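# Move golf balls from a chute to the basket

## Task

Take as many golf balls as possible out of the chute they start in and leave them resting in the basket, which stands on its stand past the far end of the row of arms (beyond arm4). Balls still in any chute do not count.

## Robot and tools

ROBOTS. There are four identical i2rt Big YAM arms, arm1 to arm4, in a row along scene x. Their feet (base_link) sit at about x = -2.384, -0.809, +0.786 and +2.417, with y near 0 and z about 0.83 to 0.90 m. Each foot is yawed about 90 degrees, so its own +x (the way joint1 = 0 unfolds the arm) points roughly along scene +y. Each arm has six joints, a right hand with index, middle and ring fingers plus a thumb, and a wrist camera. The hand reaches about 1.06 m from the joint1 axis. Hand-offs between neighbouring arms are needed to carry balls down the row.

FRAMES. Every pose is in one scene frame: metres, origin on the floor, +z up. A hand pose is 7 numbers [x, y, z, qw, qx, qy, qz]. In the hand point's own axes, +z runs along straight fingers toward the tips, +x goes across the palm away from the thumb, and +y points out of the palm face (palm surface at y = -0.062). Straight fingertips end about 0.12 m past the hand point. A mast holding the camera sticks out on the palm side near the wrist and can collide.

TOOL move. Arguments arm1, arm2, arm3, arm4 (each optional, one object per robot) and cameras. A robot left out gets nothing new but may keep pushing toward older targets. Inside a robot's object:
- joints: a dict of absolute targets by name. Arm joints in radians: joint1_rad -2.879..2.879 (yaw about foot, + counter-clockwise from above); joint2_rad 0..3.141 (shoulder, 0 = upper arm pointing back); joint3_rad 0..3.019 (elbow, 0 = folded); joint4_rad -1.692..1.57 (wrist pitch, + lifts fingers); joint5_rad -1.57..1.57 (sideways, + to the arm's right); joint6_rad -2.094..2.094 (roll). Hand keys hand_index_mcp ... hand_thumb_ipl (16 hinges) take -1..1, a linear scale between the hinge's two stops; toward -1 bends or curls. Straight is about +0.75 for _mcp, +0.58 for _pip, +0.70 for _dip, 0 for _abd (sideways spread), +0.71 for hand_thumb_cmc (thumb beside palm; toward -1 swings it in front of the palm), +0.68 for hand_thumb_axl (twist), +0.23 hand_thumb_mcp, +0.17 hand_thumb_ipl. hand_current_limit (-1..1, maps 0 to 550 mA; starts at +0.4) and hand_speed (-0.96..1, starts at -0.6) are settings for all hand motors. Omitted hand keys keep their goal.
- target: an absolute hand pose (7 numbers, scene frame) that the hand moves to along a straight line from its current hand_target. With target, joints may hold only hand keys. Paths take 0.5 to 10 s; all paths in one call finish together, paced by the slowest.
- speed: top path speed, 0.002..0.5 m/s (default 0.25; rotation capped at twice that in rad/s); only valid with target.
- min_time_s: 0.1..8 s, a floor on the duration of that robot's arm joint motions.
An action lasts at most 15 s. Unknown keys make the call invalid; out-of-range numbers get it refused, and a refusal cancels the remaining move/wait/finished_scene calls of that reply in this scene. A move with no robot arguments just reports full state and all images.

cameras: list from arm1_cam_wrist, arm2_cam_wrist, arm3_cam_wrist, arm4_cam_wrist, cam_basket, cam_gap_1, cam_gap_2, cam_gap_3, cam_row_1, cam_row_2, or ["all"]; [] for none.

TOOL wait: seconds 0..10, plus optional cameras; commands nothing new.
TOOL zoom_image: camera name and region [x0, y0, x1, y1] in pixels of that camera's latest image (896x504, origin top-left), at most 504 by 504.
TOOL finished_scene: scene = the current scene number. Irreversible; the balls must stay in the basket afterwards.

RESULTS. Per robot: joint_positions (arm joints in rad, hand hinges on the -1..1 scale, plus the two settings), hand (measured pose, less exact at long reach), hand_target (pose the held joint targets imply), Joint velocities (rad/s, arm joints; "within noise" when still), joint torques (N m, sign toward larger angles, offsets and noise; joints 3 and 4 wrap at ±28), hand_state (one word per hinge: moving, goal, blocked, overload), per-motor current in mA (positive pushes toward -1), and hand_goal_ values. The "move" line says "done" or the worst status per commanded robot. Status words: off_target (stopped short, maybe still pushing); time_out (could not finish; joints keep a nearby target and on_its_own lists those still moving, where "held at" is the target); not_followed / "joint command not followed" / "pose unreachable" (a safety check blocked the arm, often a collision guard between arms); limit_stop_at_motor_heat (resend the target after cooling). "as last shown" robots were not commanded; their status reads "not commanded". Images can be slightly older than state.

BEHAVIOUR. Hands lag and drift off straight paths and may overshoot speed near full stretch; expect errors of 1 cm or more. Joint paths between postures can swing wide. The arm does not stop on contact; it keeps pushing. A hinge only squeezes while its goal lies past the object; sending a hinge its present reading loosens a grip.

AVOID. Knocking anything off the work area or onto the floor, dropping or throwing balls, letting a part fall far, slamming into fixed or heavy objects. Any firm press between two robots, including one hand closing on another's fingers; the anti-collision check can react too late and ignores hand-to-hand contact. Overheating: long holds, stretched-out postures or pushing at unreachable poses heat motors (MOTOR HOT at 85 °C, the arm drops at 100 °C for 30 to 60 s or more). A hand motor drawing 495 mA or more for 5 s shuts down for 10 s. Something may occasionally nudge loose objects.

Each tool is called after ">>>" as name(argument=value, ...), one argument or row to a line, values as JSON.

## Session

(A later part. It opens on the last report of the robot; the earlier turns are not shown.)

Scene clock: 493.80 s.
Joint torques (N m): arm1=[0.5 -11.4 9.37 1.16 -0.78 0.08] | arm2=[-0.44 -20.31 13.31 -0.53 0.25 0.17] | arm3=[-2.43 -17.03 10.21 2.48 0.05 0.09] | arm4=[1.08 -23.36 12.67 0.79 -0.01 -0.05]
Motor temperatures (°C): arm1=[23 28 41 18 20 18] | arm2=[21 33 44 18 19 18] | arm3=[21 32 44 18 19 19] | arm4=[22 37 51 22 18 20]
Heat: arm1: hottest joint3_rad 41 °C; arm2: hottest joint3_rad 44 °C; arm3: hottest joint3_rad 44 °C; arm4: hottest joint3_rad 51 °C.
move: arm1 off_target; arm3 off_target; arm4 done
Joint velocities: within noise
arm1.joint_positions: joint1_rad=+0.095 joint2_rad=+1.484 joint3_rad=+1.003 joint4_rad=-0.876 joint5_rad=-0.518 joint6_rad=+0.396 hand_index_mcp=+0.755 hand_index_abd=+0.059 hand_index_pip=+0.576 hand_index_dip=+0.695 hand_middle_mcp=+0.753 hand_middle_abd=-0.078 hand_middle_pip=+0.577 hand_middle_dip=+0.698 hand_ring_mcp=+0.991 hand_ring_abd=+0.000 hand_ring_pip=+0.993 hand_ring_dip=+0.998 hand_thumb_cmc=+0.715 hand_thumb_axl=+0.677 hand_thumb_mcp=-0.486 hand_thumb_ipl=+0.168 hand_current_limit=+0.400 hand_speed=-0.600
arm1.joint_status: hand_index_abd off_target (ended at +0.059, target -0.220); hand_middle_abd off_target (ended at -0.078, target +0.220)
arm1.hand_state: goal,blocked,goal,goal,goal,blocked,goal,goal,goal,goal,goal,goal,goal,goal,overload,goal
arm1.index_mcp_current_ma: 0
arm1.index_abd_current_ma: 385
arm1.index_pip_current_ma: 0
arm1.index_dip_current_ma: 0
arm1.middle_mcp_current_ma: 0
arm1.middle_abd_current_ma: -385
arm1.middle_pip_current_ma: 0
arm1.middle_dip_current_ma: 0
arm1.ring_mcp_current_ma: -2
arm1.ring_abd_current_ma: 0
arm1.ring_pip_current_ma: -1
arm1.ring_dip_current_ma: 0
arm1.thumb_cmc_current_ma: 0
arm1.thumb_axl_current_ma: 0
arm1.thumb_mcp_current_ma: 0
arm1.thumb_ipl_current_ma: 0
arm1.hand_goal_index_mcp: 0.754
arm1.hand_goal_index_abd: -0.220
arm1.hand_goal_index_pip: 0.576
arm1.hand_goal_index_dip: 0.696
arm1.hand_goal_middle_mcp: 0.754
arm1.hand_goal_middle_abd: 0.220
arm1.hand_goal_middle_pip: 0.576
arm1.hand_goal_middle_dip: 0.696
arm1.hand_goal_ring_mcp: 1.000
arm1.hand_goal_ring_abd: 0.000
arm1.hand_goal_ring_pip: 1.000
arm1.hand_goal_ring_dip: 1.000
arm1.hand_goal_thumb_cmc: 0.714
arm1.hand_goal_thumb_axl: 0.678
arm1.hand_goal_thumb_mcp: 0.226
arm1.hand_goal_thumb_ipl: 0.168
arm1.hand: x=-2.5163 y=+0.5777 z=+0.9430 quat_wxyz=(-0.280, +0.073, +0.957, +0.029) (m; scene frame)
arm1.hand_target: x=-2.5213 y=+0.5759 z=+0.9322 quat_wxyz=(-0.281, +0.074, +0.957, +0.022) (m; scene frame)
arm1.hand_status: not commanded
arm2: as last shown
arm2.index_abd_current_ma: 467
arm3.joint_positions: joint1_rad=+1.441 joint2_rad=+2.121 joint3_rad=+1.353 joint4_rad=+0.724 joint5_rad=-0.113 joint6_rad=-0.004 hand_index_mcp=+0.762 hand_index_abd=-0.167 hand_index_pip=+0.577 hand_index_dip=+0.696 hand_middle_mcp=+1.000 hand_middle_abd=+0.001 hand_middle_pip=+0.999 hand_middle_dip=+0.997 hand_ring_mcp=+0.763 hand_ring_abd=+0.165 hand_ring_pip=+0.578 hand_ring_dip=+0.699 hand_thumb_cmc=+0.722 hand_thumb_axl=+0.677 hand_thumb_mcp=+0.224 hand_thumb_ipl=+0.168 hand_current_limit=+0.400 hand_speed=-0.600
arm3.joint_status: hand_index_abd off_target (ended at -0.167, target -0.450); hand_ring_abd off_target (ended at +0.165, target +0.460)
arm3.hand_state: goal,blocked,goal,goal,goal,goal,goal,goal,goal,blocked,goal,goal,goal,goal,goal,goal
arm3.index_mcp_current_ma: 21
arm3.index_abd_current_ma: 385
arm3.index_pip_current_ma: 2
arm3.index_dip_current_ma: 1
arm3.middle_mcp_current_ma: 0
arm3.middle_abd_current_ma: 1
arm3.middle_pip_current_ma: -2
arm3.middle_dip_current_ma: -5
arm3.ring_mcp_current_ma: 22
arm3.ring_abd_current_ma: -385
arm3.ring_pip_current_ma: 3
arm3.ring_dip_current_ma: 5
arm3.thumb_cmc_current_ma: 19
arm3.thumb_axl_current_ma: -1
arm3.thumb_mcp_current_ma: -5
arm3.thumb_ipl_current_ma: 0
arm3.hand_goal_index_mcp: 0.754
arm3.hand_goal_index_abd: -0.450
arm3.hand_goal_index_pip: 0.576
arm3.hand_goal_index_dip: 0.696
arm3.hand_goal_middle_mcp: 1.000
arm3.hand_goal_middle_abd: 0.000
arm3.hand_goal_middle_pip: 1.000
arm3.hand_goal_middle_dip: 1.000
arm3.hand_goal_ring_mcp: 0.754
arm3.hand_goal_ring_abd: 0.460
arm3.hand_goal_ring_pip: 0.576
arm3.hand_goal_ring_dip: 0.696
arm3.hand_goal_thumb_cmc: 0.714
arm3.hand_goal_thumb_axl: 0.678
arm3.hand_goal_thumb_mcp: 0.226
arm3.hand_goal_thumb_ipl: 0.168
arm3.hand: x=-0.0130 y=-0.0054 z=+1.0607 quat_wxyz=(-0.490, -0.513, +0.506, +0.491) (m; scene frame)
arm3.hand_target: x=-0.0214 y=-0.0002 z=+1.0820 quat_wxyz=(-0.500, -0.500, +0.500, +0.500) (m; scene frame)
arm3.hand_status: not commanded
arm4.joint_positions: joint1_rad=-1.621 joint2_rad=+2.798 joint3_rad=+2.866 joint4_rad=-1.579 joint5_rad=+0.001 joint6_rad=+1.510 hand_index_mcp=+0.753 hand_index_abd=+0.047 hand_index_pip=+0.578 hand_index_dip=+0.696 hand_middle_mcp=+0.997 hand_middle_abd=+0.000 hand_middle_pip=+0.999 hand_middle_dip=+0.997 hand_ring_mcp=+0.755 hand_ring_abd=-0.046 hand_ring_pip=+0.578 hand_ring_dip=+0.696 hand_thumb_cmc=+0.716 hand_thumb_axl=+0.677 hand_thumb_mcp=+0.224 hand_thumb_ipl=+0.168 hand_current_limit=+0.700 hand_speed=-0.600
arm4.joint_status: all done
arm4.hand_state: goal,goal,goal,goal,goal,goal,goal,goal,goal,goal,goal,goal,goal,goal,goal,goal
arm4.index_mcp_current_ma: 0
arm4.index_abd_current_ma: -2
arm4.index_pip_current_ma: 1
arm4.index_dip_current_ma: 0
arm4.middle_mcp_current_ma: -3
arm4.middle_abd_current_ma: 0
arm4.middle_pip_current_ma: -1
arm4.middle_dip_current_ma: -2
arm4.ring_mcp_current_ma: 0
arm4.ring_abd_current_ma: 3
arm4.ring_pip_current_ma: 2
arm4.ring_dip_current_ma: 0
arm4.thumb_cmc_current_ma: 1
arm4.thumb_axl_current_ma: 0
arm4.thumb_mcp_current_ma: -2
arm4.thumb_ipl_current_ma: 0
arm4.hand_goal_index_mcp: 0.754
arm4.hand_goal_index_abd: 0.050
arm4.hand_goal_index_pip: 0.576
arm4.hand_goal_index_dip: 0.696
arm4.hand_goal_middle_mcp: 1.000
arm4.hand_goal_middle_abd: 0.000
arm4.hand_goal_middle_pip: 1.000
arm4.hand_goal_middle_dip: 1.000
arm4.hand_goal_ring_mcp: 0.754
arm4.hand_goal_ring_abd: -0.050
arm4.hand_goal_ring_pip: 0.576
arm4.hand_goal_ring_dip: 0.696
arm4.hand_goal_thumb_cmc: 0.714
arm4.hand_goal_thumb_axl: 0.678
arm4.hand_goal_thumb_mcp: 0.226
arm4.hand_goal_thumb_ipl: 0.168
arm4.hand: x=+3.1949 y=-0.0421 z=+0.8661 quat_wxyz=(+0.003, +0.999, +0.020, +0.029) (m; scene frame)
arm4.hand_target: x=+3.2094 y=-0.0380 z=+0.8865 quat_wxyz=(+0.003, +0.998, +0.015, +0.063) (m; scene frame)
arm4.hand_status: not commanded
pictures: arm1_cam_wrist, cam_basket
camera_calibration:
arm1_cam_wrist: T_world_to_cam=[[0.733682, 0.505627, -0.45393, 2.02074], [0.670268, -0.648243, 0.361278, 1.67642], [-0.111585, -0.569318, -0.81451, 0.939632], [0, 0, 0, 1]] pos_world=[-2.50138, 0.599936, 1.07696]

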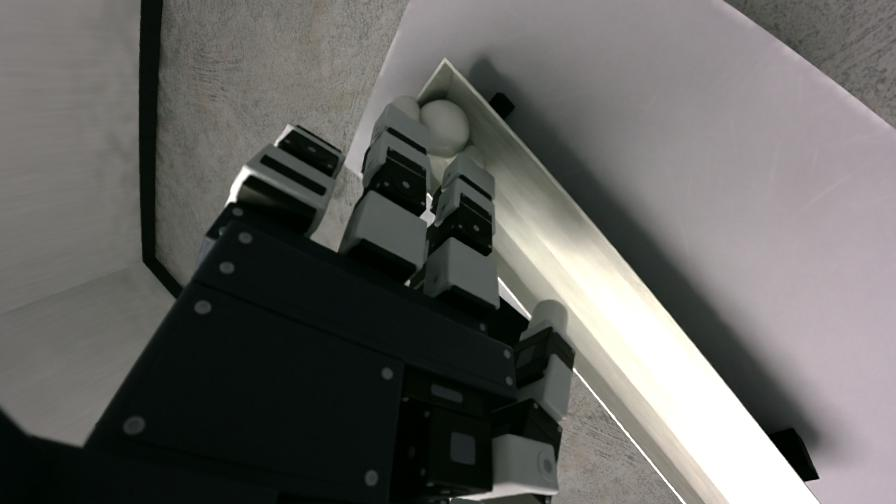

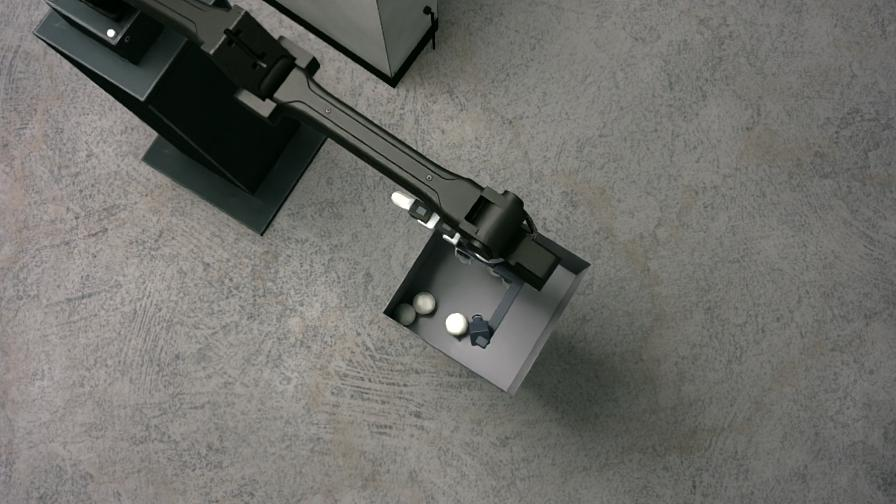

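>>> move(
  arm1={"joints":{"hand_index_abd":-0.35,"hand_middle_abd":0.35,"hand_current_limit":0.7}},
  arm3={"joints":{"hand_current_limit":0.7}},
  arm4={"target":[3.205,-0.06,1.10,0,1,0,0.02],"speed":0.15},
  cameras=["cam_basket"],
)

>>> move(
  arm1={"target":[-2.500,0.573,0.965,-0.281,0.0743,0.9561,0.0219],"speed":0.05},
  arm2={"joints":{"hand_index_abd":0.0,"hand_ring_abd":0.0}},
  cameras=["arm1_cam_wrist"],
)

>>> zoom_image(
  camera="arm1_cam_wrist",
  region=[300, 0, 600, 200],
)

Scene clock: 497.43 s.
Joint torques (N m): arm1=[0.5 -11.28 9.42 1.17 -0.78 0.08] | arm2=[-0.44 -20.31 13.31 -0.5 0.25 0.17] | arm3=[-2.43 -17.08 10.21 2.48 0.05 0.09] | arm4=[0.5 -24 12.46 0.81 0.18 -0.31]
Motor temperatures (°C): arm1=[23 28 41 18 20 18] | arm2=[21 34 44 18 19 18] | arm3=[21 33 44 18 19 19] | arm4=[22 37 51 22 18 20]
Heat: arm1: hottest joint3_rad 41 °C; arm2: hottest joint3_rad 44 °C; arm3: hottest joint3_rad 44 °C; arm4: hottest joint3_rad 51 °C.
move: arm1 off_target; arm3 done; arm4 off_target
Joint velocities: within noise
arm1.joint_positions: joint1_rad=+0.095 joint2_rad=+1.484 joint3_rad=+1.003 joint4_rad=-0.876 joint5_rad=-0.518 joint6_rad=+0.396 hand_index_mcp=+0.755 hand_index_abd=+0.059 hand_index_pip=+0.576 hand_index_dip=+0.695 hand_middle_mcp=+0.753 hand_middle_abd=-0.076 hand_middle_pip=+0.577 hand_middle_dip=+0.698 hand_ring_mcp=+0.991 hand_ring_abd=+0.000 hand_ring_pip=+0.993 hand_ring_dip=+0.998 hand_thumb_cmc=+0.715 hand_thumb_axl=+0.677 hand_thumb_mcp=-0.486 hand_thumb_ipl=+0.168 hand_current_limit=+0.700 hand_speed=-0.600
arm1.joint_status: hand_index_abd off_target (ended at +0.059, target -0.350); hand_middle_abd off_target (ended at -0.076, target +0.350); the others done
arm1.hand_state: goal,blocked,goal,goal,goal,blocked,goal,goal,goal,goal,goal,goal,goal,goal,overload,goal
arm1.index_mcp_current_ma: 0
arm1.index_abd_current_ma: 468
arm1.index_pip_current_ma: 0
arm1.index_dip_current_ma: 0
arm1.middle_mcp_current_ma: 0
arm1.middle_abd_current_ma: -467
arm1.middle_pip_current_ma: 0
arm1.middle_dip_current_ma: 0
arm1.ring_mcp_current_ma: -2
arm1.ring_abd_current_ma: 0
arm1.ring_pip_current_ma: -1
arm1.ring_dip_current_ma: 0
arm1.thumb_cmc_current_ma: 0
arm1.thumb_axl_current_ma: 0
arm1.thumb_mcp_current_ma: 0
arm1.thumb_ipl_current_ma: 0
arm1.hand_goal_index_mcp: 0.754
arm1.hand_goal_index_abd: -0.350
arm1.hand_goal_index_pip: 0.576
arm1.hand_goal_index_dip: 0.696
arm1.hand_goal_middle_mcp: 0.754
arm1.hand_goal_middle_abd: 0.350
arm1.hand_goal_middle_pip: 0.576
arm1.hand_goal_middle_dip: 0.696
arm1.hand_goal_ring_mcp: 1.000
arm1.hand_goal_ring_abd: 0.000
arm1.hand_goal_ring_pip: 1.000
arm1.hand_goal_ring_dip: 1.000
arm1.hand_goal_thumb_cmc: 0.714
arm1.hand_goal_thumb_axl: 0.678
arm1.hand_goal_thumb_mcp: 0.226
arm1.hand_goal_thumb_ipl: 0.168
arm1.hand: x=-2.5164 y=+0.5777 z=+0.9430 quat_wxyz=(-0.280, +0.073, +0.957, +0.028) (m; scene frame)
arm1.hand_target: x=-2.5213 y=+0.5759 z=+0.9322 quat_wxyz=(-0.281, +0.074, +0.957, +0.022) (m; scene frame)
arm1.hand_status: not commanded
arm2: as last shown
arm2.index_abd_current_ma: 468
arm3.joint_positions: joint1_rad=+1.441 joint2_rad=+2.121 joint3_rad=+1.353 joint4_rad=+0.724 joint5_rad=-0.113 joint6_rad=-0.004 hand_index_mcp=+0.762 hand_index_abd=-0.167 hand_index_pip=+0.577 hand_index_dip=+0.696 hand_middle_mcp=+1.000 hand_middle_abd=+0.001 hand_middle_pip=+0.999 hand_middle_dip=+0.997 hand_ring_mcp=+0.763 hand_ring_abd=+0.165 hand_ring_pip=+0.578 hand_ring_dip=+0.699 hand_thumb_cmc=+0.722 hand_thumb_axl=+0.677 hand_thumb_mcp=+0.224 hand_thumb_ipl=+0.168 hand_current_limit=+0.700 hand_speed=-0.600
arm3.joint_status: all done
arm3.hand_state: goal,blocked,goal,goal,goal,goal,goal,goal,goal,blocked,goal,goal,goal,goal,goal,goal
arm3.index_mcp_current_ma: 21
arm3.index_abd_current_ma: 468
arm3.index_pip_current_ma: 2
arm3.index_dip_current_ma: 1
arm3.middle_mcp_current_ma: 0
arm3.middle_abd_current_ma: 1
arm3.middle_pip_current_ma: -2
arm3.middle_dip_current_ma: -5
arm3.ring_mcp_current_ma: 22
arm3.ring_abd_current_ma: -467
arm3.ring_pip_current_ma: 3
arm3.ring_dip_current_ma: 5
arm3.thumb_cmc_current_ma: 19
arm3.thumb_axl_current_ma: -1
arm3.thumb_mcp_current_ma: -5
arm3.thumb_ipl_current_ma: 0
arm3.hand_goal_index_mcp: 0.754
arm3.hand_goal_index_abd: -0.450
arm3.hand_goal_index_pip: 0.576
arm3.hand_goal_index_dip: 0.696
arm3.hand_goal_middle_mcp: 1.000
arm3.hand_goal_middle_abd: 0.000
arm3.hand_goal_middle_pip: 1.000
arm3.hand_goal_middle_dip: 1.000
arm3.hand_goal_ring_mcp: 0.754
arm3.hand_goal_ring_abd: 0.460
arm3.hand_goal_ring_pip: 0.576
arm3.hand_goal_ring_dip: 0.696
arm3.hand_goal_thumb_cmc: 0.714
arm3.hand_goal_thumb_axl: 0.678
arm3.hand_goal_thumb_mcp: 0.226
arm3.hand_goal_thumb_ipl: 0.168
arm3.hand: x=-0.0130 y=-0.0054 z=+1.0607 quat_wxyz=(-0.490, -0.513, +0.506, +0.491) (m; scene frame)
arm3.hand_target: x=-0.0214 y=-0.0002 z=+1.0820 quat_wxyz=(-0.500, -0.500, +0.500, +0.500) (m; scene frame)
arm3.hand_status: not commanded
arm4.joint_positions: joint1_rad=-1.631 joint2_rad=+2.548 joint3_rad=+2.869 joint4_rad=-1.660 joint5_rad=+0.014 joint6_rad=+1.449 hand_index_mcp=+0.753 hand_index_abd=+0.048 hand_index_pip=+0.578 hand_index_dip=+0.696 hand_middle_mcp=+0.997 hand_middle_abd=+0.000 hand_middle_pip=+0.999 hand_middle_dip=+0.997 hand_ring_mcp=+0.755 hand_ring_abd=-0.047 hand_ring_pip=+0.578 hand_ring_dip=+0.696 hand_thumb_cmc=+0.716 hand_thumb_axl=+0.677 hand_thumb_mcp=+0.224 hand_thumb_ipl=+0.168 hand_current_limit=+0.700 hand_speed=-0.600
arm4.joint_status: not commanded
arm4.hand_state: goal,goal,goal,goal,goal,goal,goal,goal,goal,goal,goal,goal,goal,goal,goal,goal
arm4.index_mcp_current_ma: 0
arm4.index_abd_current_ma: -1
arm4.index_pip_current_ma: 1
arm4.index_dip_current_ma: 0
arm4.middle_mcp_current_ma: -3
arm4.middle_abd_current_ma: 0
arm4.middle_pip_current_ma: -1
arm4.middle_dip_current_ma: -2
arm4.ring_mcp_current_ma: 0
arm4.ring_abd_current_ma: 2
arm4.ring_pip_current_ma: 2
arm4.ring_dip_current_ma: 0
arm4.thumb_cmc_current_ma: 1
arm4.thumb_axl_current_ma: 0
arm4.thumb_mcp_current_ma: -2
arm4.thumb_ipl_current_ma: 0
arm4.hand_goal_index_mcp: 0.754
arm4.hand_goal_index_abd: 0.050
arm4.hand_goal_index_pip: 0.576
arm4.hand_goal_index_dip: 0.696
arm4.hand_goal_middle_mcp: 1.000
arm4.hand_goal_middle_abd: 0.000
arm4.hand_goal_middle_pip: 1.000
arm4.hand_goal_middle_dip: 1.000
arm4.hand_goal_ring_mcp: 0.754
arm4.hand_goal_ring_abd: -0.050
arm4.hand_goal_ring_pip: 0.576
arm4.hand_goal_ring_dip: 0.696
arm4.hand_goal_thumb_cmc: 0.714
arm4.hand_goal_thumb_axl: 0.678
arm4.hand_goal_thumb_mcp: 0.226
arm4.hand_goal_thumb_ipl: 0.168
arm4.hand: x=+3.1954 y=-0.0528 z=+1.0577 quat_wxyz=(+0.017, +0.992, +0.045, +0.114) (m; scene frame)
arm4.hand_target: x=+3.2012 y=-0.0597 z=+1.0994 quat_wxyz=(+0.023, +0.987, +0.047, +0.155) (m; scene frame)
arm4.hand_status: off_target (0.044 m and 12.1 deg from the pose sent, 0.235 m and 2.5 deg at the start; a joint's target at an end of its range on 58 of 62 steps)
pictures: cam_basket

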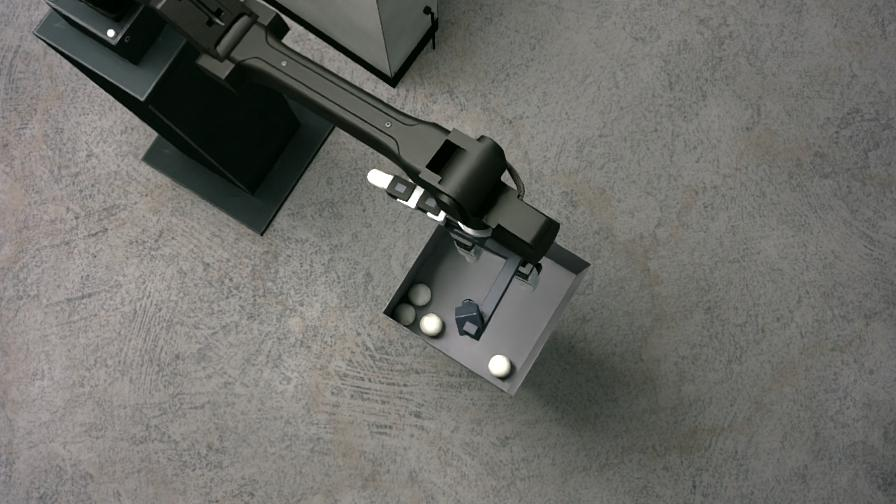

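Scene clock: 498.77 s.
Joint torques (N m): arm1=[-0.44 -14.27 12.94 -0.42 -0.7 -0.17] | arm2=[-0.5 -20.42 13.08 -0.53 0.24 0.17] | arm3=[-2.43 -17.44 10.19 2.65 0.05 0.09] | arm4=[0.21 -24.23 12.41 0.81 0.18 -0.32]
Motor temperatures (°C): arm1=[23 28 41 18 20 18] | arm2=[21 34 44 18 19 18] | arm3=[21 33 45 18 19 19] | arm4=[22 37 51 22 18 20]
Heat: arm1: hottest joint3_rad 41 °C; arm2: hottest joint3_rad 44 °C; arm3: hottest joint3_rad 45 °C; arm4: hottest joint3_rad 51 °C.
move: arm1 off_target; arm2 done
Joint velocities: within noise
arm1.joint_positions: joint1_rad=+0.061 joint2_rad=+1.467 joint3_rad=+1.003 joint4_rad=-0.960 joint5_rad=-0.530 joint6_rad=+0.363 hand_index_mcp=+0.745 hand_index_abd=+0.059 hand_index_pip=+0.572 hand_index_dip=+0.695 hand_middle_mcp=+0.753 hand_middle_abd=-0.076 hand_middle_pip=+0.575 hand_middle_dip=+0.696 hand_ring_mcp=+0.991 hand_ring_abd=+0.000 hand_ring_pip=+0.993 hand_ring_dip=+0.998 hand_thumb_cmc=+0.715 hand_thumb_axl=+0.677 hand_thumb_mcp=-0.486 hand_thumb_ipl=+0.168 hand_current_limit=+0.700 hand_speed=-0.600
arm1.joint_status: not commanded
arm1.hand_state: goal,blocked,goal,goal,goal,blocked,goal,goal,goal,goal,goal,goal,goal,goal,overload,goal
arm1.index_mcp_current_ma: -2
arm1.index_abd_current_ma: 467
arm1.index_pip_current_ma: 0
arm1.index_dip_current_ma: 0
arm1.middle_mcp_current_ma: 0
arm1.middle_abd_current_ma: -467
arm1.middle_pip_current_ma: 0
arm1.middle_dip_current_ma: 0
arm1.ring_mcp_current_ma: -2
arm1.ring_abd_current_ma: 0
arm1.ring_pip_current_ma: -1
arm1.ring_dip_current_ma: 0
arm1.thumb_cmc_current_ma: 0
arm1.thumb_axl_current_ma: 0
arm1.thumb_mcp_current_ma: 0
arm1.thumb_ipl_current_ma: 0
arm1.hand_goal_index_mcp: 0.754
arm1.hand_goal_index_abd: -0.350
arm1.hand_goal_index_pip: 0.576
arm1.hand_goal_index_dip: 0.696
arm1.hand_goal_middle_mcp: 0.754
arm1.hand_goal_middle_abd: 0.350
arm1.hand_goal_middle_pip: 0.576
arm1.hand_goal_middle_dip: 0.696
arm1.hand_goal_ring_mcp: 1.000
arm1.hand_goal_ring_abd: 0.000
arm1.hand_goal_ring_pip: 1.000
arm1.hand_goal_ring_dip: 1.000
arm1.hand_goal_thumb_cmc: 0.714
arm1.hand_goal_thumb_axl: 0.678
arm1.hand_goal_thumb_mcp: 0.226
arm1.hand_goal_thumb_ipl: 0.168
arm1.hand: x=-2.5002 y=+0.5637 z=+0.9433 quat_wxyz=(-0.277, +0.082, +0.957, +0.005) (m; scene frame)
arm1.hand_target: x=-2.4999 y=+0.5726 z=+0.9649 quat_wxyz=(-0.281, +0.074, +0.957, +0.022) (m; scene frame)
arm1.hand_status: off_target (0.024 m and 2.2 deg from the pose sent, 0.028 m and 0.8 deg at the start)
arm2.joint_positions: joint1_rad=-1.565 joint2_rad=+2.214 joint3_rad=+2.391 joint4_rad=-1.699 joint5_rad=+0.012 joint6_rad=+1.585 hand_index_mcp=+0.755 hand_index_abd=-0.003 hand_index_pip=+0.579 hand_index_dip=+0.696 hand_middle_mcp=+0.996 hand_middle_abd=+0.001 hand_middle_pip=+0.999 hand_middle_dip=+0.997 hand_ring_mcp=+0.753 hand_ring_abd=+0.003 hand_ring_pip=+0.577 hand_ring_dip=+0.697 hand_thumb_cmc=+0.716 hand_thumb_axl=+0.677 hand_thumb_mcp=+0.223 hand_thumb_ipl=+0.168 hand_current_limit=+0.700 hand_speed=-0.600
arm2.joint_status: all done
arm2.hand_state: goal,goal,goal,goal,goal,goal,goal,goal,goal,goal,goal,goal,goal,goal,goal,goal
arm2.index_mcp_current_ma: 0
arm2.index_abd_current_ma: 0
arm2.index_pip_current_ma: 0
arm2.index_dip_current_ma: 0
arm2.middle_mcp_current_ma: 0
arm2.middle_abd_current_ma: 0
arm2.middle_pip_current_ma: 0
arm2.middle_dip_current_ma: 0
arm2.ring_mcp_current_ma: 0
arm2.ring_abd_current_ma: 0
arm2.ring_pip_current_ma: 0
arm2.ring_dip_current_ma: 0
arm2.thumb_cmc_current_ma: 0
arm2.thumb_axl_current_ma: 0
arm2.thumb_mcp_current_ma: 0
arm2.thumb_ipl_current_ma: 0
arm2.hand_goal_index_mcp: 0.754
arm2.hand_goal_index_abd: 0.000
arm2.hand_goal_index_pip: 0.576
arm2.hand_goal_index_dip: 0.696
arm2.hand_goal_middle_mcp: 1.000
arm2.hand_goal_middle_abd: 0.000
arm2.hand_goal_middle_pip: 1.000
arm2.hand_goal_middle_dip: 1.000
arm2.hand_goal_ring_mcp: 0.754
arm2.hand_goal_ring_abd: 0.000
arm2.hand_goal_ring_pip: 0.576
arm2.hand_goal_ring_dip: 0.696
arm2.hand_goal_thumb_cmc: 0.714
arm2.hand_goal_thumb_axl: 0.678
arm2.hand_goal_thumb_mcp: 0.226
arm2.hand_goal_thumb_ipl: 0.168
arm2.hand: x=-0.1410 y=-0.1130 z=+1.1093 quat_wxyz=(+0.001, +0.999, +0.014, +0.031) (m; scene frame)
arm2.hand_target: x=-0.1359 y=-0.1220 z=+1.1146 quat_wxyz=(+0.002, +0.999, +0.004, +0.040) (m; scene frame)
arm2.hand_status: not commanded
arm3, arm4: as last shown
arm3.joint_positions: joint1_rad=+1.441 joint2_rad=+2.125 joint3_rad=+1.353 joint4_rad=+0.720 joint5_rad=-0.113 joint6_rad=-0.004 hand_index_mcp=+0.765 hand_index_abd=-0.167 hand_index_pip=+0.578 hand_index_dip=+0.696 hand_middle_mcp=+1.000 hand_middle_abd=+0.001 hand_middle_pip=+0.999 hand_middle_dip=+0.997 hand_ring_mcp=+0.766 hand_ring_abd=+0.165 hand_ring_pip=+0.579 hand_ring_dip=+0.699 hand_thumb_cmc=+0.722 hand_thumb_axl=+0.677 hand_thumb_mcp=+0.224 hand_thumb_ipl=+0.168 hand_current_limit=+0.700 hand_speed=-0.600
arm3.index_mcp_current_ma: 28
arm3.index_pip_current_ma: 4
arm3.ring_mcp_current_ma: 31
arm3.ring_pip_current_ma: 5
arm3.hand: x=-0.0137 y=-0.0053 z=+1.0564 quat_wxyz=(-0.488, -0.515, +0.508, +0.489) (m; scene frame)
arm4.joint_positions: joint1_rad=-1.631 joint2_rad=+2.548 joint3_rad=+2.869 joint4_rad=-1.660 joint5_rad=+0.014 joint6_rad=+1.448 hand_index_mcp=+0.753 hand_index_abd=+0.048 hand_index_pip=+0.578 hand_index_dip=+0.696 hand_middle_mcp=+0.997 hand_middle_abd=+0.000 hand_middle_pip=+0.999 hand_middle_dip=+0.997 hand_ring_mcp=+0.755 hand_ring_abd=-0.047 hand_ring_pip=+0.578 hand_ring_dip=+0.696 hand_thumb_cmc=+0.716 hand_thumb_axl=+0.677 hand_thumb_mcp=+0.224 hand_thumb_ipl=+0.168 hand_current_limit=+0.700 hand_speed=-0.600
arm4.hand: x=+3.1955 y=-0.0528 z=+1.0577 quat_wxyz=(+0.017, +0.992, +0.045, +0.114) (m; scene frame)
arm4.hand_target: x=+3.2013 y=-0.0597 z=+1.0994 quat_wxyz=(+0.023, +0.987, +0.047, +0.155) (m; scene frame)
pictures: arm1_cam_wrist
camera_calibration:
arm1_cam_wrist: T_world_to_cam=[[0.736438, 0.479069, -0.477652, 2.06042], [0.667169, -0.631209, 0.395551, 1.60674], [-0.112003, -0.609974, -0.784466, 0.92727], [0, 0, 0, 1]] pos_world=[-2.48548, 0.592716, 1.07603]

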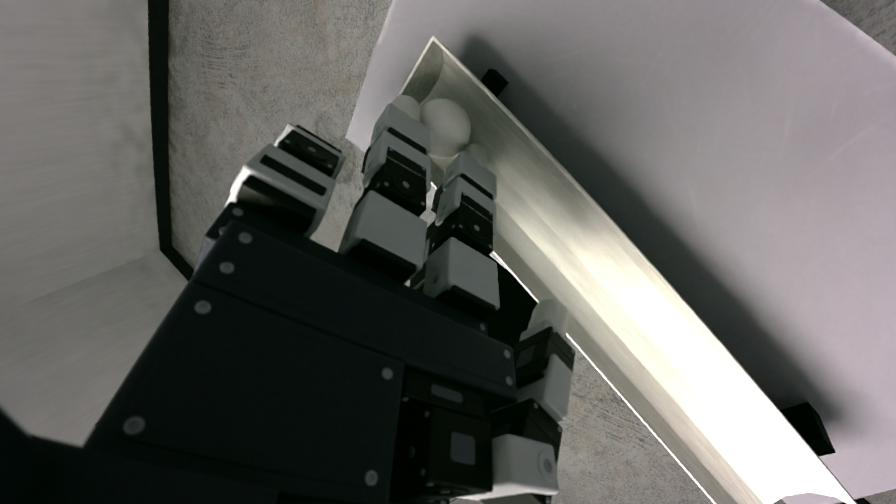

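Scaled by 1.680 from the camera's 896x504 image, which has a finer 1280x720 frame.

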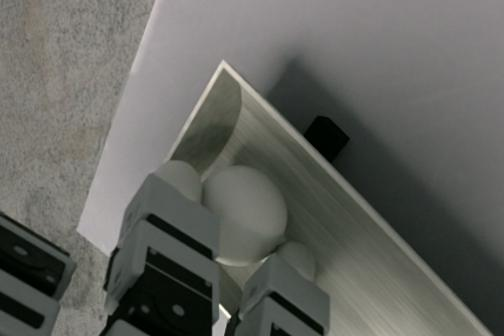

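>>> move(
  arm1={"target":[-2.496,0.590,1.01,-0.281,0.0743,0.9561,0.0219],"speed":0.06},
  arm2={"target":[-0.136,-0.122,1.21,0,1,0,0.02],"speed":0.12},
  cameras=["arm1_cam_wrist","arm3_cam_wrist","cam_gap_1"],
)

>>> zoom_image(
  camera="arm1_cam_wrist",
  region=[300, 0, 600, 200],
)

>>> zoom_image(
  camera="cam_gap_1",
  region=[60, 130, 340, 330],
)

Scene clock: 501.53 s.
Joint torques (N m): arm1=[-0.79 -14.45 16.25 -0.39 -0.78 -0.2] | arm2=[0.26 -22.24 12.53 -0.17 0.28 -0.08] | arm3=[-2.43 -17.44 10.18 2.66 0.05 0.09] | arm4=[0.15 -24.12 12.4 0.81 0.17 -0.32]
Motor temperatures (°C): arm1=[23 28 41 18 20 18] | arm2=[21 34 44 18 19 18] | arm3=[21 33 45 18 19 19] | arm4=[22 37 51 22 18 20]
Heat: arm1: hottest joint3_rad 41 °C; arm2: hottest joint3_rad 44 °C; arm3: hottest joint3_rad 45 °C; arm4: hottest joint3_rad 51 °C.
move: arm1 off_target; arm2 off_target
Joint velocities: within noise
arm1.joint_positions: joint1_rad=+0.050 joint2_rad=+1.463 joint3_rad=+1.094 joint4_rad=-1.097 joint5_rad=-0.530 joint6_rad=+0.349 hand_index_mcp=+0.743 hand_index_abd=+0.059 hand_index_pip=+0.571 hand_index_dip=+0.695 hand_middle_mcp=+0.754 hand_middle_abd=-0.075 hand_middle_pip=+0.576 hand_middle_dip=+0.696 hand_ring_mcp=+0.991 hand_ring_abd=+0.000 hand_ring_pip=+0.993 hand_ring_dip=+0.998 hand_thumb_cmc=+0.715 hand_thumb_axl=+0.677 hand_thumb_mcp=-0.486 hand_thumb_ipl=+0.168 hand_current_limit=+0.700 hand_speed=-0.600
arm1.joint_status: not commanded
arm1.hand_state: goal,blocked,goal,goal,goal,blocked,goal,goal,goal,goal,goal,goal,goal,goal,overload,goal
arm1.index_mcp_current_ma: -2
arm1.index_abd_current_ma: 467
arm1.index_pip_current_ma: 0
arm1.index_dip_current_ma: 0
arm1.middle_mcp_current_ma: 0
arm1.middle_abd_current_ma: -467
arm1.middle_pip_current_ma: 0
arm1.middle_dip_current_ma: 0
arm1.ring_mcp_current_ma: -2
arm1.ring_abd_current_ma: 0
arm1.ring_pip_current_ma: -1
arm1.ring_dip_current_ma: 0
arm1.thumb_cmc_current_ma: 0
arm1.thumb_axl_current_ma: 0
arm1.thumb_mcp_current_ma: 0
arm1.thumb_ipl_current_ma: 0
arm1.hand_goal_index_mcp: 0.754
arm1.hand_goal_index_abd: -0.350
arm1.hand_goal_index_pip: 0.576
arm1.hand_goal_index_dip: 0.696
arm1.hand_goal_middle_mcp: 0.754
arm1.hand_goal_middle_abd: 0.350
arm1.hand_goal_middle_pip: 0.576
arm1.hand_goal_middle_dip: 0.696
arm1.hand_goal_ring_mcp: 1.000
arm1.hand_goal_ring_abd: 0.000
arm1.hand_goal_ring_pip: 1.000
arm1.hand_goal_ring_dip: 1.000
arm1.hand_goal_thumb_cmc: 0.714
arm1.hand_goal_thumb_axl: 0.678
arm1.hand_goal_thumb_mcp: 0.226
arm1.hand_goal_thumb_ipl: 0.168
arm1.hand: x=-2.4958 y=+0.5684 z=+0.9730 quat_wxyz=(-0.273, +0.086, +0.958, -0.012) (m; scene frame)
arm1.hand_target: x=-2.4957 y=+0.5881 z=+1.0101 quat_wxyz=(-0.281, +0.074, +0.957, +0.022) (m; scene frame)
arm1.hand_status: off_target (0.043 m and 4.2 deg from the pose sent, 0.072 m and 2.2 deg at the start)
arm2.joint_positions: joint1_rad=-1.565 joint2_rad=+2.146 joint3_rad=+2.472 joint4_rad=-1.699 joint5_rad=+0.039 joint6_rad=+1.572 hand_index_mcp=+0.755 hand_index_abd=-0.003 hand_index_pip=+0.579 hand_index_dip=+0.696 hand_middle_mcp=+0.996 hand_middle_abd=+0.001 hand_middle_pip=+0.999 hand_middle_dip=+0.997 hand_ring_mcp=+0.753 hand_ring_abd=+0.003 hand_ring_pip=+0.577 hand_ring_dip=+0.697 hand_thumb_cmc=+0.716 hand_thumb_axl=+0.677 hand_thumb_mcp=+0.223 hand_thumb_ipl=+0.168 hand_current_limit=+0.700 hand_speed=-0.600
arm2.joint_status: not commanded
arm2.hand_state: goal,goal,goal,goal,goal,goal,goal,goal,goal,goal,goal,goal,goal,goal,goal,goal
arm2.index_mcp_current_ma: 0
arm2.index_abd_current_ma: 0
arm2.index_pip_current_ma: 0
arm2.index_dip_current_ma: 0
arm2.middle_mcp_current_ma: 0
arm2.middle_abd_current_ma: 0
arm2.middle_pip_current_ma: 0
arm2.middle_dip_current_ma: 0
arm2.ring_mcp_current_ma: 0
arm2.ring_abd_current_ma: 0
arm2.ring_pip_current_ma: 0
arm2.ring_dip_current_ma: 0
arm2.thumb_cmc_current_ma: 0
arm2.thumb_axl_current_ma: 0
arm2.thumb_mcp_current_ma: 0
arm2.thumb_ipl_current_ma: 0
arm2.hand_goal_index_mcp: 0.754
arm2.hand_goal_index_abd: 0.000
arm2.hand_goal_index_pip: 0.576
arm2.hand_goal_index_dip: 0.696
arm2.hand_goal_middle_mcp: 1.000
arm2.hand_goal_middle_abd: 0.000
arm2.hand_goal_middle_pip: 1.000
arm2.hand_goal_middle_dip: 1.000
arm2.hand_goal_ring_mcp: 0.754
arm2.hand_goal_ring_abd: 0.000
arm2.hand_goal_ring_pip: 0.576
arm2.hand_goal_ring_dip: 0.696
arm2.hand_goal_thumb_cmc: 0.714
arm2.hand_goal_thumb_axl: 0.678
arm2.hand_goal_thumb_mcp: 0.226
arm2.hand_goal_thumb_ipl: 0.168
arm2.hand: x=-0.1368 y=-0.1183 z=+1.1866 quat_wxyz=(+0.013, +0.994, +0.018, +0.106) (m; scene frame)
arm2.hand_target: x=-0.1373 y=-0.1220 z=+1.2092 quat_wxyz=(+0.015, +0.992, +0.020, +0.125) (m; scene frame)
arm2.hand_status: off_target (0.024 m and 10.2 deg from the pose sent, 0.101 m and 2.1 deg at the start; a joint's target at an end of its range on 43 of 43 steps)
arm3, arm4: as last shown
pictures: arm1_cam_wrist, arm3_cam_wrist, cam_gap_1
camera_calibration:
arm1_cam_wrist: T_world_to_cam=[[0.739085, 0.463387, -0.488902, 2.09556], [0.665169, -0.616603, 0.42113, 1.55688], [-0.106313, -0.636454, -0.763953, 0.963278], [0, 0, 0, 1]] pos_world=[-2.48198, 0.602004, 1.10478]
arm3_cam_wrist: T_world_to_cam=[[-0.015178, 0.801148, 0.598274, -0.595493], [0.783003, 0.381636, -0.491183, 0.475055], [-0.621833, 0.460995, -0.633094, 0.787779], [0, 0, 0, 1]] pos_world=[0.108859, -0.067382, 1.08834]

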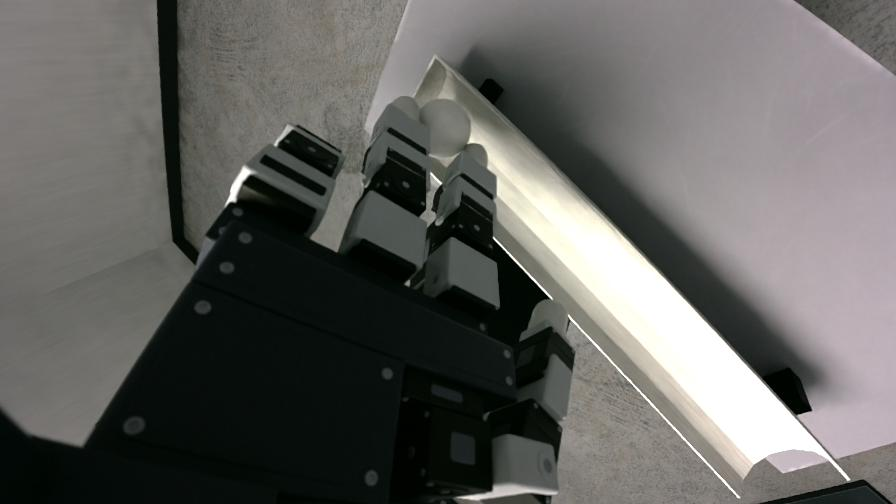

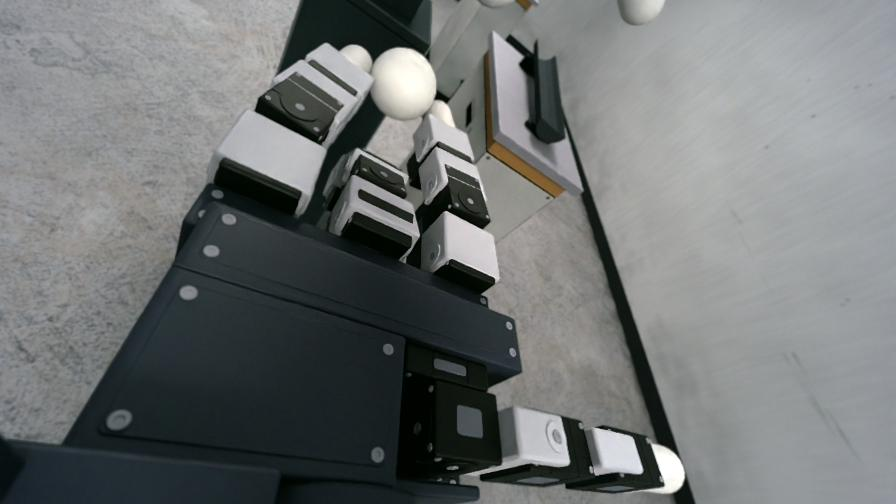

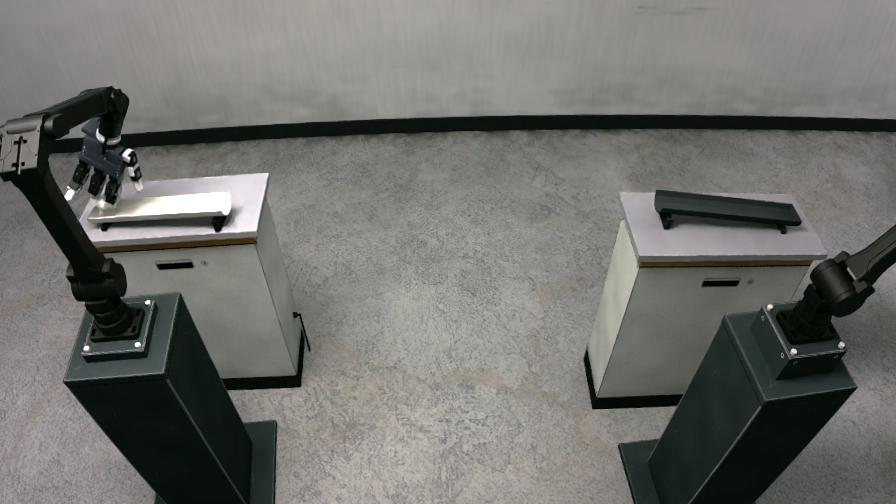

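Scaled by 1.680 from the camera's 896x504 image, which has a finer 1280x720 frame.

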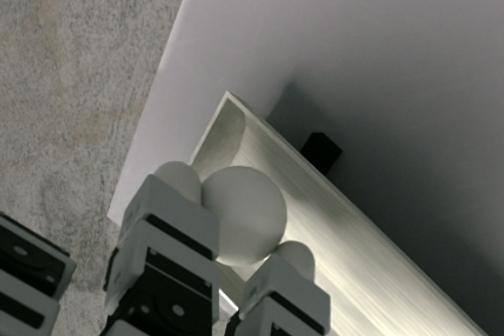

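Scaled by 1.800 from the camera's 896x504 image, which has a finer 1280x720 frame.

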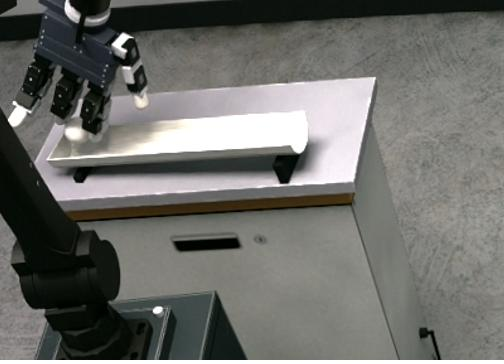

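>>> move(
  arm1={"target":[-2.480,0.600,1.10,-0.281,0.0743,0.9561,0.0219],"speed":0.1},
  arm3={"joints":{"joint1_rad":0,"joint2_rad":1.46,"joint3_rad":1.5,"joint4_rad":-1.5,"joint5_rad":0,"joint6_rad":0},"min_time_s":6},
  arm2={"joints":{"joint1_rad":-1.5,"joint2_rad":1.75,"joint3_rad":1.9,"joint4_rad":-1.6,"joint5_rad":0,"joint6_rad":1.53,"hand_current_limit":0.4},"min_time_s":3},
  arm4={"joints":{"joint1_rad":-1.5,"joint2_rad":1.75,"joint3_rad":1.9,"joint4_rad":-1.6,"joint5_rad":0,"joint6_rad":1.53,"hand_index_abd":0,"hand_ring_abd":0,"hand_current_limit":0.4},"min_time_s":4},
  cameras=["arm1_cam_wrist","arm3_cam_wrist"],
)

>>> zoom_image(
  camera="arm1_cam_wrist",
  region=[300, 0, 600, 200],
)

Scene clock: 509.43 s.
Joint torques (N m): arm1=[-0.73 -14.21 16.99 -0.46 -0.82 -0.19] | arm2=[1.55 -18.26 9.36 0.57 0 0.01] | arm3=[-2.37 -10.99 11.17 0.35 -0.02 0.07] | arm4=[1.2 -16.38 7.61 0.91 -0.01 -0.05]
Motor temperatures (°C): arm1=[23 28 41 18 21 18] | arm2=[21 34 43 18 19 18] | arm3=[21 33 46 18 19 19] | arm4=[22 38 50 22 18 20]
Heat: arm1: hottest joint3_rad 41 °C; arm2: hottest joint3_rad 43 °C; arm3: hottest joint3_rad 46 °C; arm4: hottest joint3_rad 50 °C.
move: arm1 moving; arm2 done; arm3 done; arm4 done
Joint velocities: arm1=[within noise] | arm2=[within noise] | arm3=[-0.093 -0.044 0.012 -0.066 0.022 -0.037] | arm4=[within noise]
arm1.joint_positions: joint1_rad=+0.012 joint2_rad=+1.444 joint3_rad=+1.319 joint4_rad=-1.358 joint5_rad=-0.535 joint6_rad=+0.307 hand_index_mcp=+0.743 hand_index_abd=+0.059 hand_index_pip=+0.571 hand_index_dip=+0.695 hand_middle_mcp=+0.755 hand_middle_abd=-0.075 hand_middle_pip=+0.576 hand_middle_dip=+0.696 hand_ring_mcp=+0.991 hand_ring_abd=+0.000 hand_ring_pip=+0.993 hand_ring_dip=+0.998 hand_thumb_cmc=+0.715 hand_thumb_axl=+0.677 hand_thumb_mcp=-0.486 hand_thumb_ipl=+0.168 hand_current_limit=+0.700 hand_speed=-0.600
arm1.joint_status: not commanded
arm1.hand_state: goal,blocked,goal,goal,goal,blocked,goal,goal,goal,goal,goal,goal,goal,goal,overload,goal
arm1.index_mcp_current_ma: -2
arm1.index_abd_current_ma: 468
arm1.index_pip_current_ma: 0
arm1.index_dip_current_ma: 0
arm1.middle_mcp_current_ma: 0
arm1.middle_abd_current_ma: -467
arm1.middle_pip_current_ma: 0
arm1.middle_dip_current_ma: 0
arm1.ring_mcp_current_ma: -2
arm1.ring_abd_current_ma: 0
arm1.ring_pip_current_ma: -1
arm1.ring_dip_current_ma: 0
arm1.thumb_cmc_current_ma: 0
arm1.thumb_axl_current_ma: 0
arm1.thumb_mcp_current_ma: 0
arm1.thumb_ipl_current_ma: 0
arm1.hand_goal_index_mcp: 0.754
arm1.hand_goal_index_abd: -0.350
arm1.hand_goal_index_pip: 0.576
arm1.hand_goal_index_dip: 0.696
arm1.hand_goal_middle_mcp: 0.754
arm1.hand_goal_middle_abd: 0.350
arm1.hand_goal_middle_pip: 0.576
arm1.hand_goal_middle_dip: 0.696
arm1.hand_goal_ring_mcp: 1.000
arm1.hand_goal_ring_abd: 0.000
arm1.hand_goal_ring_pip: 1.000
arm1.hand_goal_ring_dip: 1.000
arm1.hand_goal_thumb_cmc: 0.714
arm1.hand_goal_thumb_axl: 0.678
arm1.hand_goal_thumb_mcp: 0.226
arm1.hand_goal_thumb_ipl: 0.168
arm1.hand: x=-2.4809 y=+0.5847 z=+1.0640 quat_wxyz=(-0.274, +0.086, +0.958, -0.009) (m; scene frame)
arm1.hand_target: x=-2.4798 y=+0.5982 z=+1.0998 quat_wxyz=(-0.281, +0.074, +0.957, +0.022) (m; scene frame)
arm1.hand_status: moving (0.039 m and 3.9 deg from the pose sent, 0.132 m and 4.2 deg at the start)
arm2.joint_positions: joint1_rad=-1.513 joint2_rad=+1.774 joint3_rad=+1.898 joint4_rad=-1.613 joint5_rad=+0.003 joint6_rad=+1.538 hand_index_mcp=+0.755 hand_index_abd=-0.002 hand_index_pip=+0.579 hand_index_dip=+0.696 hand_middle_mcp=+0.996 hand_middle_abd=+0.001 hand_middle_pip=+0.999 hand_middle_dip=+0.997 hand_ring_mcp=+0.753 hand_ring_abd=+0.003 hand_ring_pip=+0.577 hand_ring_dip=+0.697 hand_thumb_cmc=+0.716 hand_thumb_axl=+0.677 hand_thumb_mcp=+0.223 hand_thumb_ipl=+0.168 hand_current_limit=+0.400 hand_speed=-0.600
arm2.joint_status: all done
arm2.hand_state: goal,goal,goal,goal,goal,goal,goal,goal,goal,goal,goal,goal,goal,goal,goal,goal
arm2.index_mcp_current_ma: 0
arm2.index_abd_current_ma: 0
arm2.index_pip_current_ma: 0
arm2.index_dip_current_ma: 0
arm2.middle_mcp_current_ma: 0
arm2.middle_abd_current_ma: 0
arm2.middle_pip_current_ma: 0
arm2.middle_dip_current_ma: 0
arm2.ring_mcp_current_ma: 0
arm2.ring_abd_current_ma: 0
arm2.ring_pip_current_ma: 0
arm2.ring_dip_current_ma: 0
arm2.thumb_cmc_current_ma: 0
arm2.thumb_axl_current_ma: 0
arm2.thumb_mcp_current_ma: 0
arm2.thumb_ipl_current_ma: 0
arm2.hand_goal_index_mcp: 0.754
arm2.hand_goal_index_abd: 0.000
arm2.hand_goal_index_pip: 0.576
arm2.hand_goal_index_dip: 0.696
arm2.hand_goal_middle_mcp: 1.000
arm2.hand_goal_middle_abd: 0.000
arm2.hand_goal_middle_pip: 1.000
arm2.hand_goal_middle_dip: 1.000
arm2.hand_goal_ring_mcp: 0.754
arm2.hand_goal_ring_abd: 0.000
arm2.hand_goal_ring_pip: 0.576
arm2.hand_goal_ring_dip: 0.696
arm2.hand_goal_thumb_cmc: 0.714
arm2.hand_goal_thumb_axl: 0.678
arm2.hand_goal_thumb_mcp: 0.226
arm2.hand_goal_thumb_ipl: 0.168
arm2.hand: x=-0.2624 y=-0.0897 z=+1.1818 quat_wxyz=(-0.004, +0.997, +0.064, +0.048) (m; scene frame)
arm2.hand_target: x=-0.2619 y=-0.0821 z=+1.1952 quat_wxyz=(-0.006, +0.995, +0.075, +0.067) (m; scene frame)
arm2.hand_status: not commanded
arm3.joint_positions: joint1_rad=+0.007 joint2_rad=+1.475 joint3_rad=+1.447 joint4_rad=-1.490 joint5_rad=+0.001 joint6_rad=-0.004 hand_index_mcp=+0.755 hand_index_abd=-0.167 hand_index_pip=+0.578 hand_index_dip=+0.696 hand_middle_mcp=+0.998 hand_middle_abd=+0.001 hand_middle_pip=+0.999 hand_middle_dip=+0.997 hand_ring_mcp=+0.757 hand_ring_abd=+0.166 hand_ring_pip=+0.579 hand_ring_dip=+0.699 hand_thumb_cmc=+0.719 hand_thumb_axl=+0.677 hand_thumb_mcp=+0.224 hand_thumb_ipl=+0.168 hand_current_limit=+0.700 hand_speed=-0.600
arm3.joint_status: all done
arm3.hand_state: goal,blocked,goal,goal,goal,goal,goal,goal,goal,blocked,goal,goal,goal,goal,goal,goal
arm3.index_mcp_current_ma: 3
arm3.index_abd_current_ma: 468
arm3.index_pip_current_ma: 4
arm3.index_dip_current_ma: 1
arm3.middle_mcp_current_ma: -4
arm3.middle_abd_current_ma: 1
arm3.middle_pip_current_ma: -2
arm3.middle_dip_current_ma: -5
arm3.ring_mcp_current_ma: 6
arm3.ring_abd_current_ma: -467
arm3.ring_pip_current_ma: 6
arm3.ring_dip_current_ma: 5
arm3.thumb_cmc_current_ma: 10
arm3.thumb_axl_current_ma: -1
arm3.thumb_mcp_current_ma: -5
arm3.thumb_ipl_current_ma: 0
arm3.hand_goal_index_mcp: 0.754
arm3.hand_goal_index_abd: -0.450
arm3.hand_goal_index_pip: 0.576
arm3.hand_goal_index_dip: 0.696
arm3.hand_goal_middle_mcp: 1.000
arm3.hand_goal_middle_abd: 0.000
arm3.hand_goal_middle_pip: 1.000
arm3.hand_goal_middle_dip: 1.000
arm3.hand_goal_ring_mcp: 0.754
arm3.hand_goal_ring_abd: 0.460
arm3.hand_goal_ring_pip: 0.576
arm3.hand_goal_ring_dip: 0.696
arm3.hand_goal_thumb_cmc: 0.714
arm3.hand_goal_thumb_axl: 0.678
arm3.hand_goal_thumb_mcp: 0.226
arm3.hand_goal_thumb_ipl: 0.168
arm3.hand: x=+0.7942 y=+0.4386 z=+1.0946 quat_wxyz=(-0.002, -0.017, +0.999, +0.031) (m; scene frame)
arm3.hand_target: x=+0.7982 y=+0.4460 z=+1.1271 quat_wxyz=(-0.003, -0.011, +0.998, +0.060) (m; scene frame)
arm3.hand_status: not commanded
arm4.joint_positions: joint1_rad=-1.508 joint2_rad=+1.772 joint3_rad=+1.909 joint4_rad=-1.610 joint5_rad=+0.002 joint6_rad=+1.516 hand_index_mcp=+0.753 hand_index_abd=+0.003 hand_index_pip=+0.578 hand_index_dip=+0.696 hand_middle_mcp=+0.997 hand_middle_abd=+0.000 hand_middle_pip=+0.999 hand_middle_dip=+0.997 hand_ring_mcp=+0.755 hand_ring_abd=-0.002 hand_ring_pip=+0.578 hand_ring_dip=+0.696 hand_thumb_cmc=+0.716 hand_thumb_axl=+0.677 hand_thumb_mcp=+0.224 hand_thumb_ipl=+0.168 hand_current_limit=+0.400 hand_speed=-0.600
arm4.joint_status: all done
arm4.hand_state: goal,goal,goal,goal,goal,goal,goal,goal,goal,goal,goal,goal,goal,goal,goal,goal
arm4.index_mcp_current_ma: 0
arm4.index_abd_current_ma: 2
arm4.index_pip_current_ma: 1
arm4.index_dip_current_ma: 0
arm4.middle_mcp_current_ma: -3
arm4.middle_abd_current_ma: 0
arm4.middle_pip_current_ma: -1
arm4.middle_dip_current_ma: -2
arm4.ring_mcp_current_ma: 0
arm4.ring_abd_current_ma: -1
arm4.ring_pip_current_ma: 2
arm4.ring_dip_current_ma: 0
arm4.thumb_cmc_current_ma: 1
arm4.thumb_axl_current_ma: 0
arm4.thumb_mcp_current_ma: -2
arm4.thumb_ipl_current_ma: 0
arm4.hand_goal_index_mcp: 0.754
arm4.hand_goal_index_abd: 0.000
arm4.hand_goal_index_pip: 0.576
arm4.hand_goal_index_dip: 0.696
arm4.hand_goal_middle_mcp: 1.000
arm4.hand_goal_middle_abd: 0.000
arm4.hand_goal_middle_pip: 1.000
arm4.hand_goal_middle_dip: 1.000
arm4.hand_goal_ring_mcp: 0.754
arm4.hand_goal_ring_abd: 0.000
arm4.hand_goal_ring_pip: 0.576
arm4.hand_goal_ring_dip: 0.696
arm4.hand_goal_thumb_cmc: 0.714
arm4.hand_goal_thumb_axl: 0.678
arm4.hand_goal_thumb_mcp: 0.226
arm4.hand_goal_thumb_ipl: 0.168
arm4.hand: x=+2.9721 y=+0.0258 z=+1.1865 quat_wxyz=(+0.002, +0.996, +0.073, +0.048) (m; scene frame)
arm4.hand_target: x=+2.9683 y=+0.0303 z=+1.1943 quat_wxyz=(+0.000, +0.996, +0.070, +0.060) (m; scene frame)
arm4.hand_status: not commanded
pictures: arm1_cam_wrist, arm3_cam_wrist
camera_calibration:
arm1_cam_wrist: T_world_to_cam=[[0.738433, 0.465139, -0.488224, 2.11806], [0.665571, -0.61904, 0.416899, 1.52552], [-0.108315, -0.6328, -0.766702, 1.04052], [0, 0, 0, 1]] pos_world=[-2.46668, 0.617606, 1.19587]
arm3_cam_wrist: T_world_to_cam=[[0.785328, 0.616991, 0.0508206, -0.917479], [0.395403, -0.563057, 0.725688, -0.917998], [0.476358, -0.549809, -0.686144, 0.738858], [0, 0, 0, 1]] pos_world=[0.731539, 0.455422, 1.21977]

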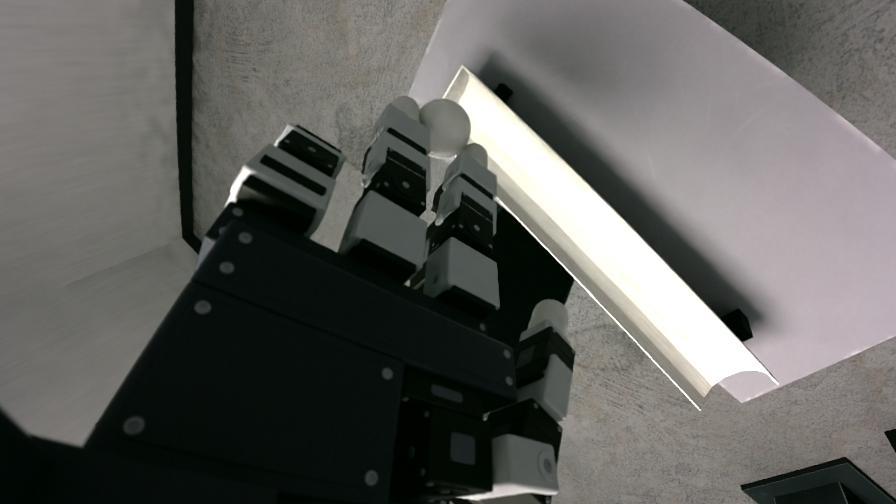

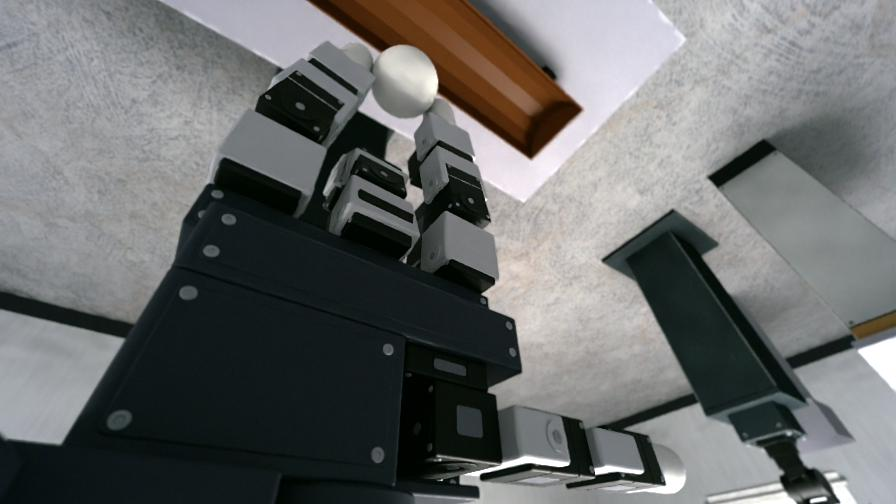

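Scaled by 1.680 from the camera's 896x504 image, which has a finer 1280x720 frame.

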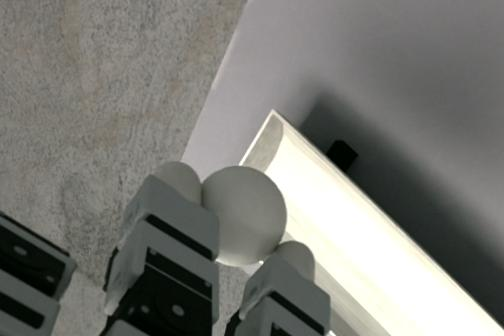

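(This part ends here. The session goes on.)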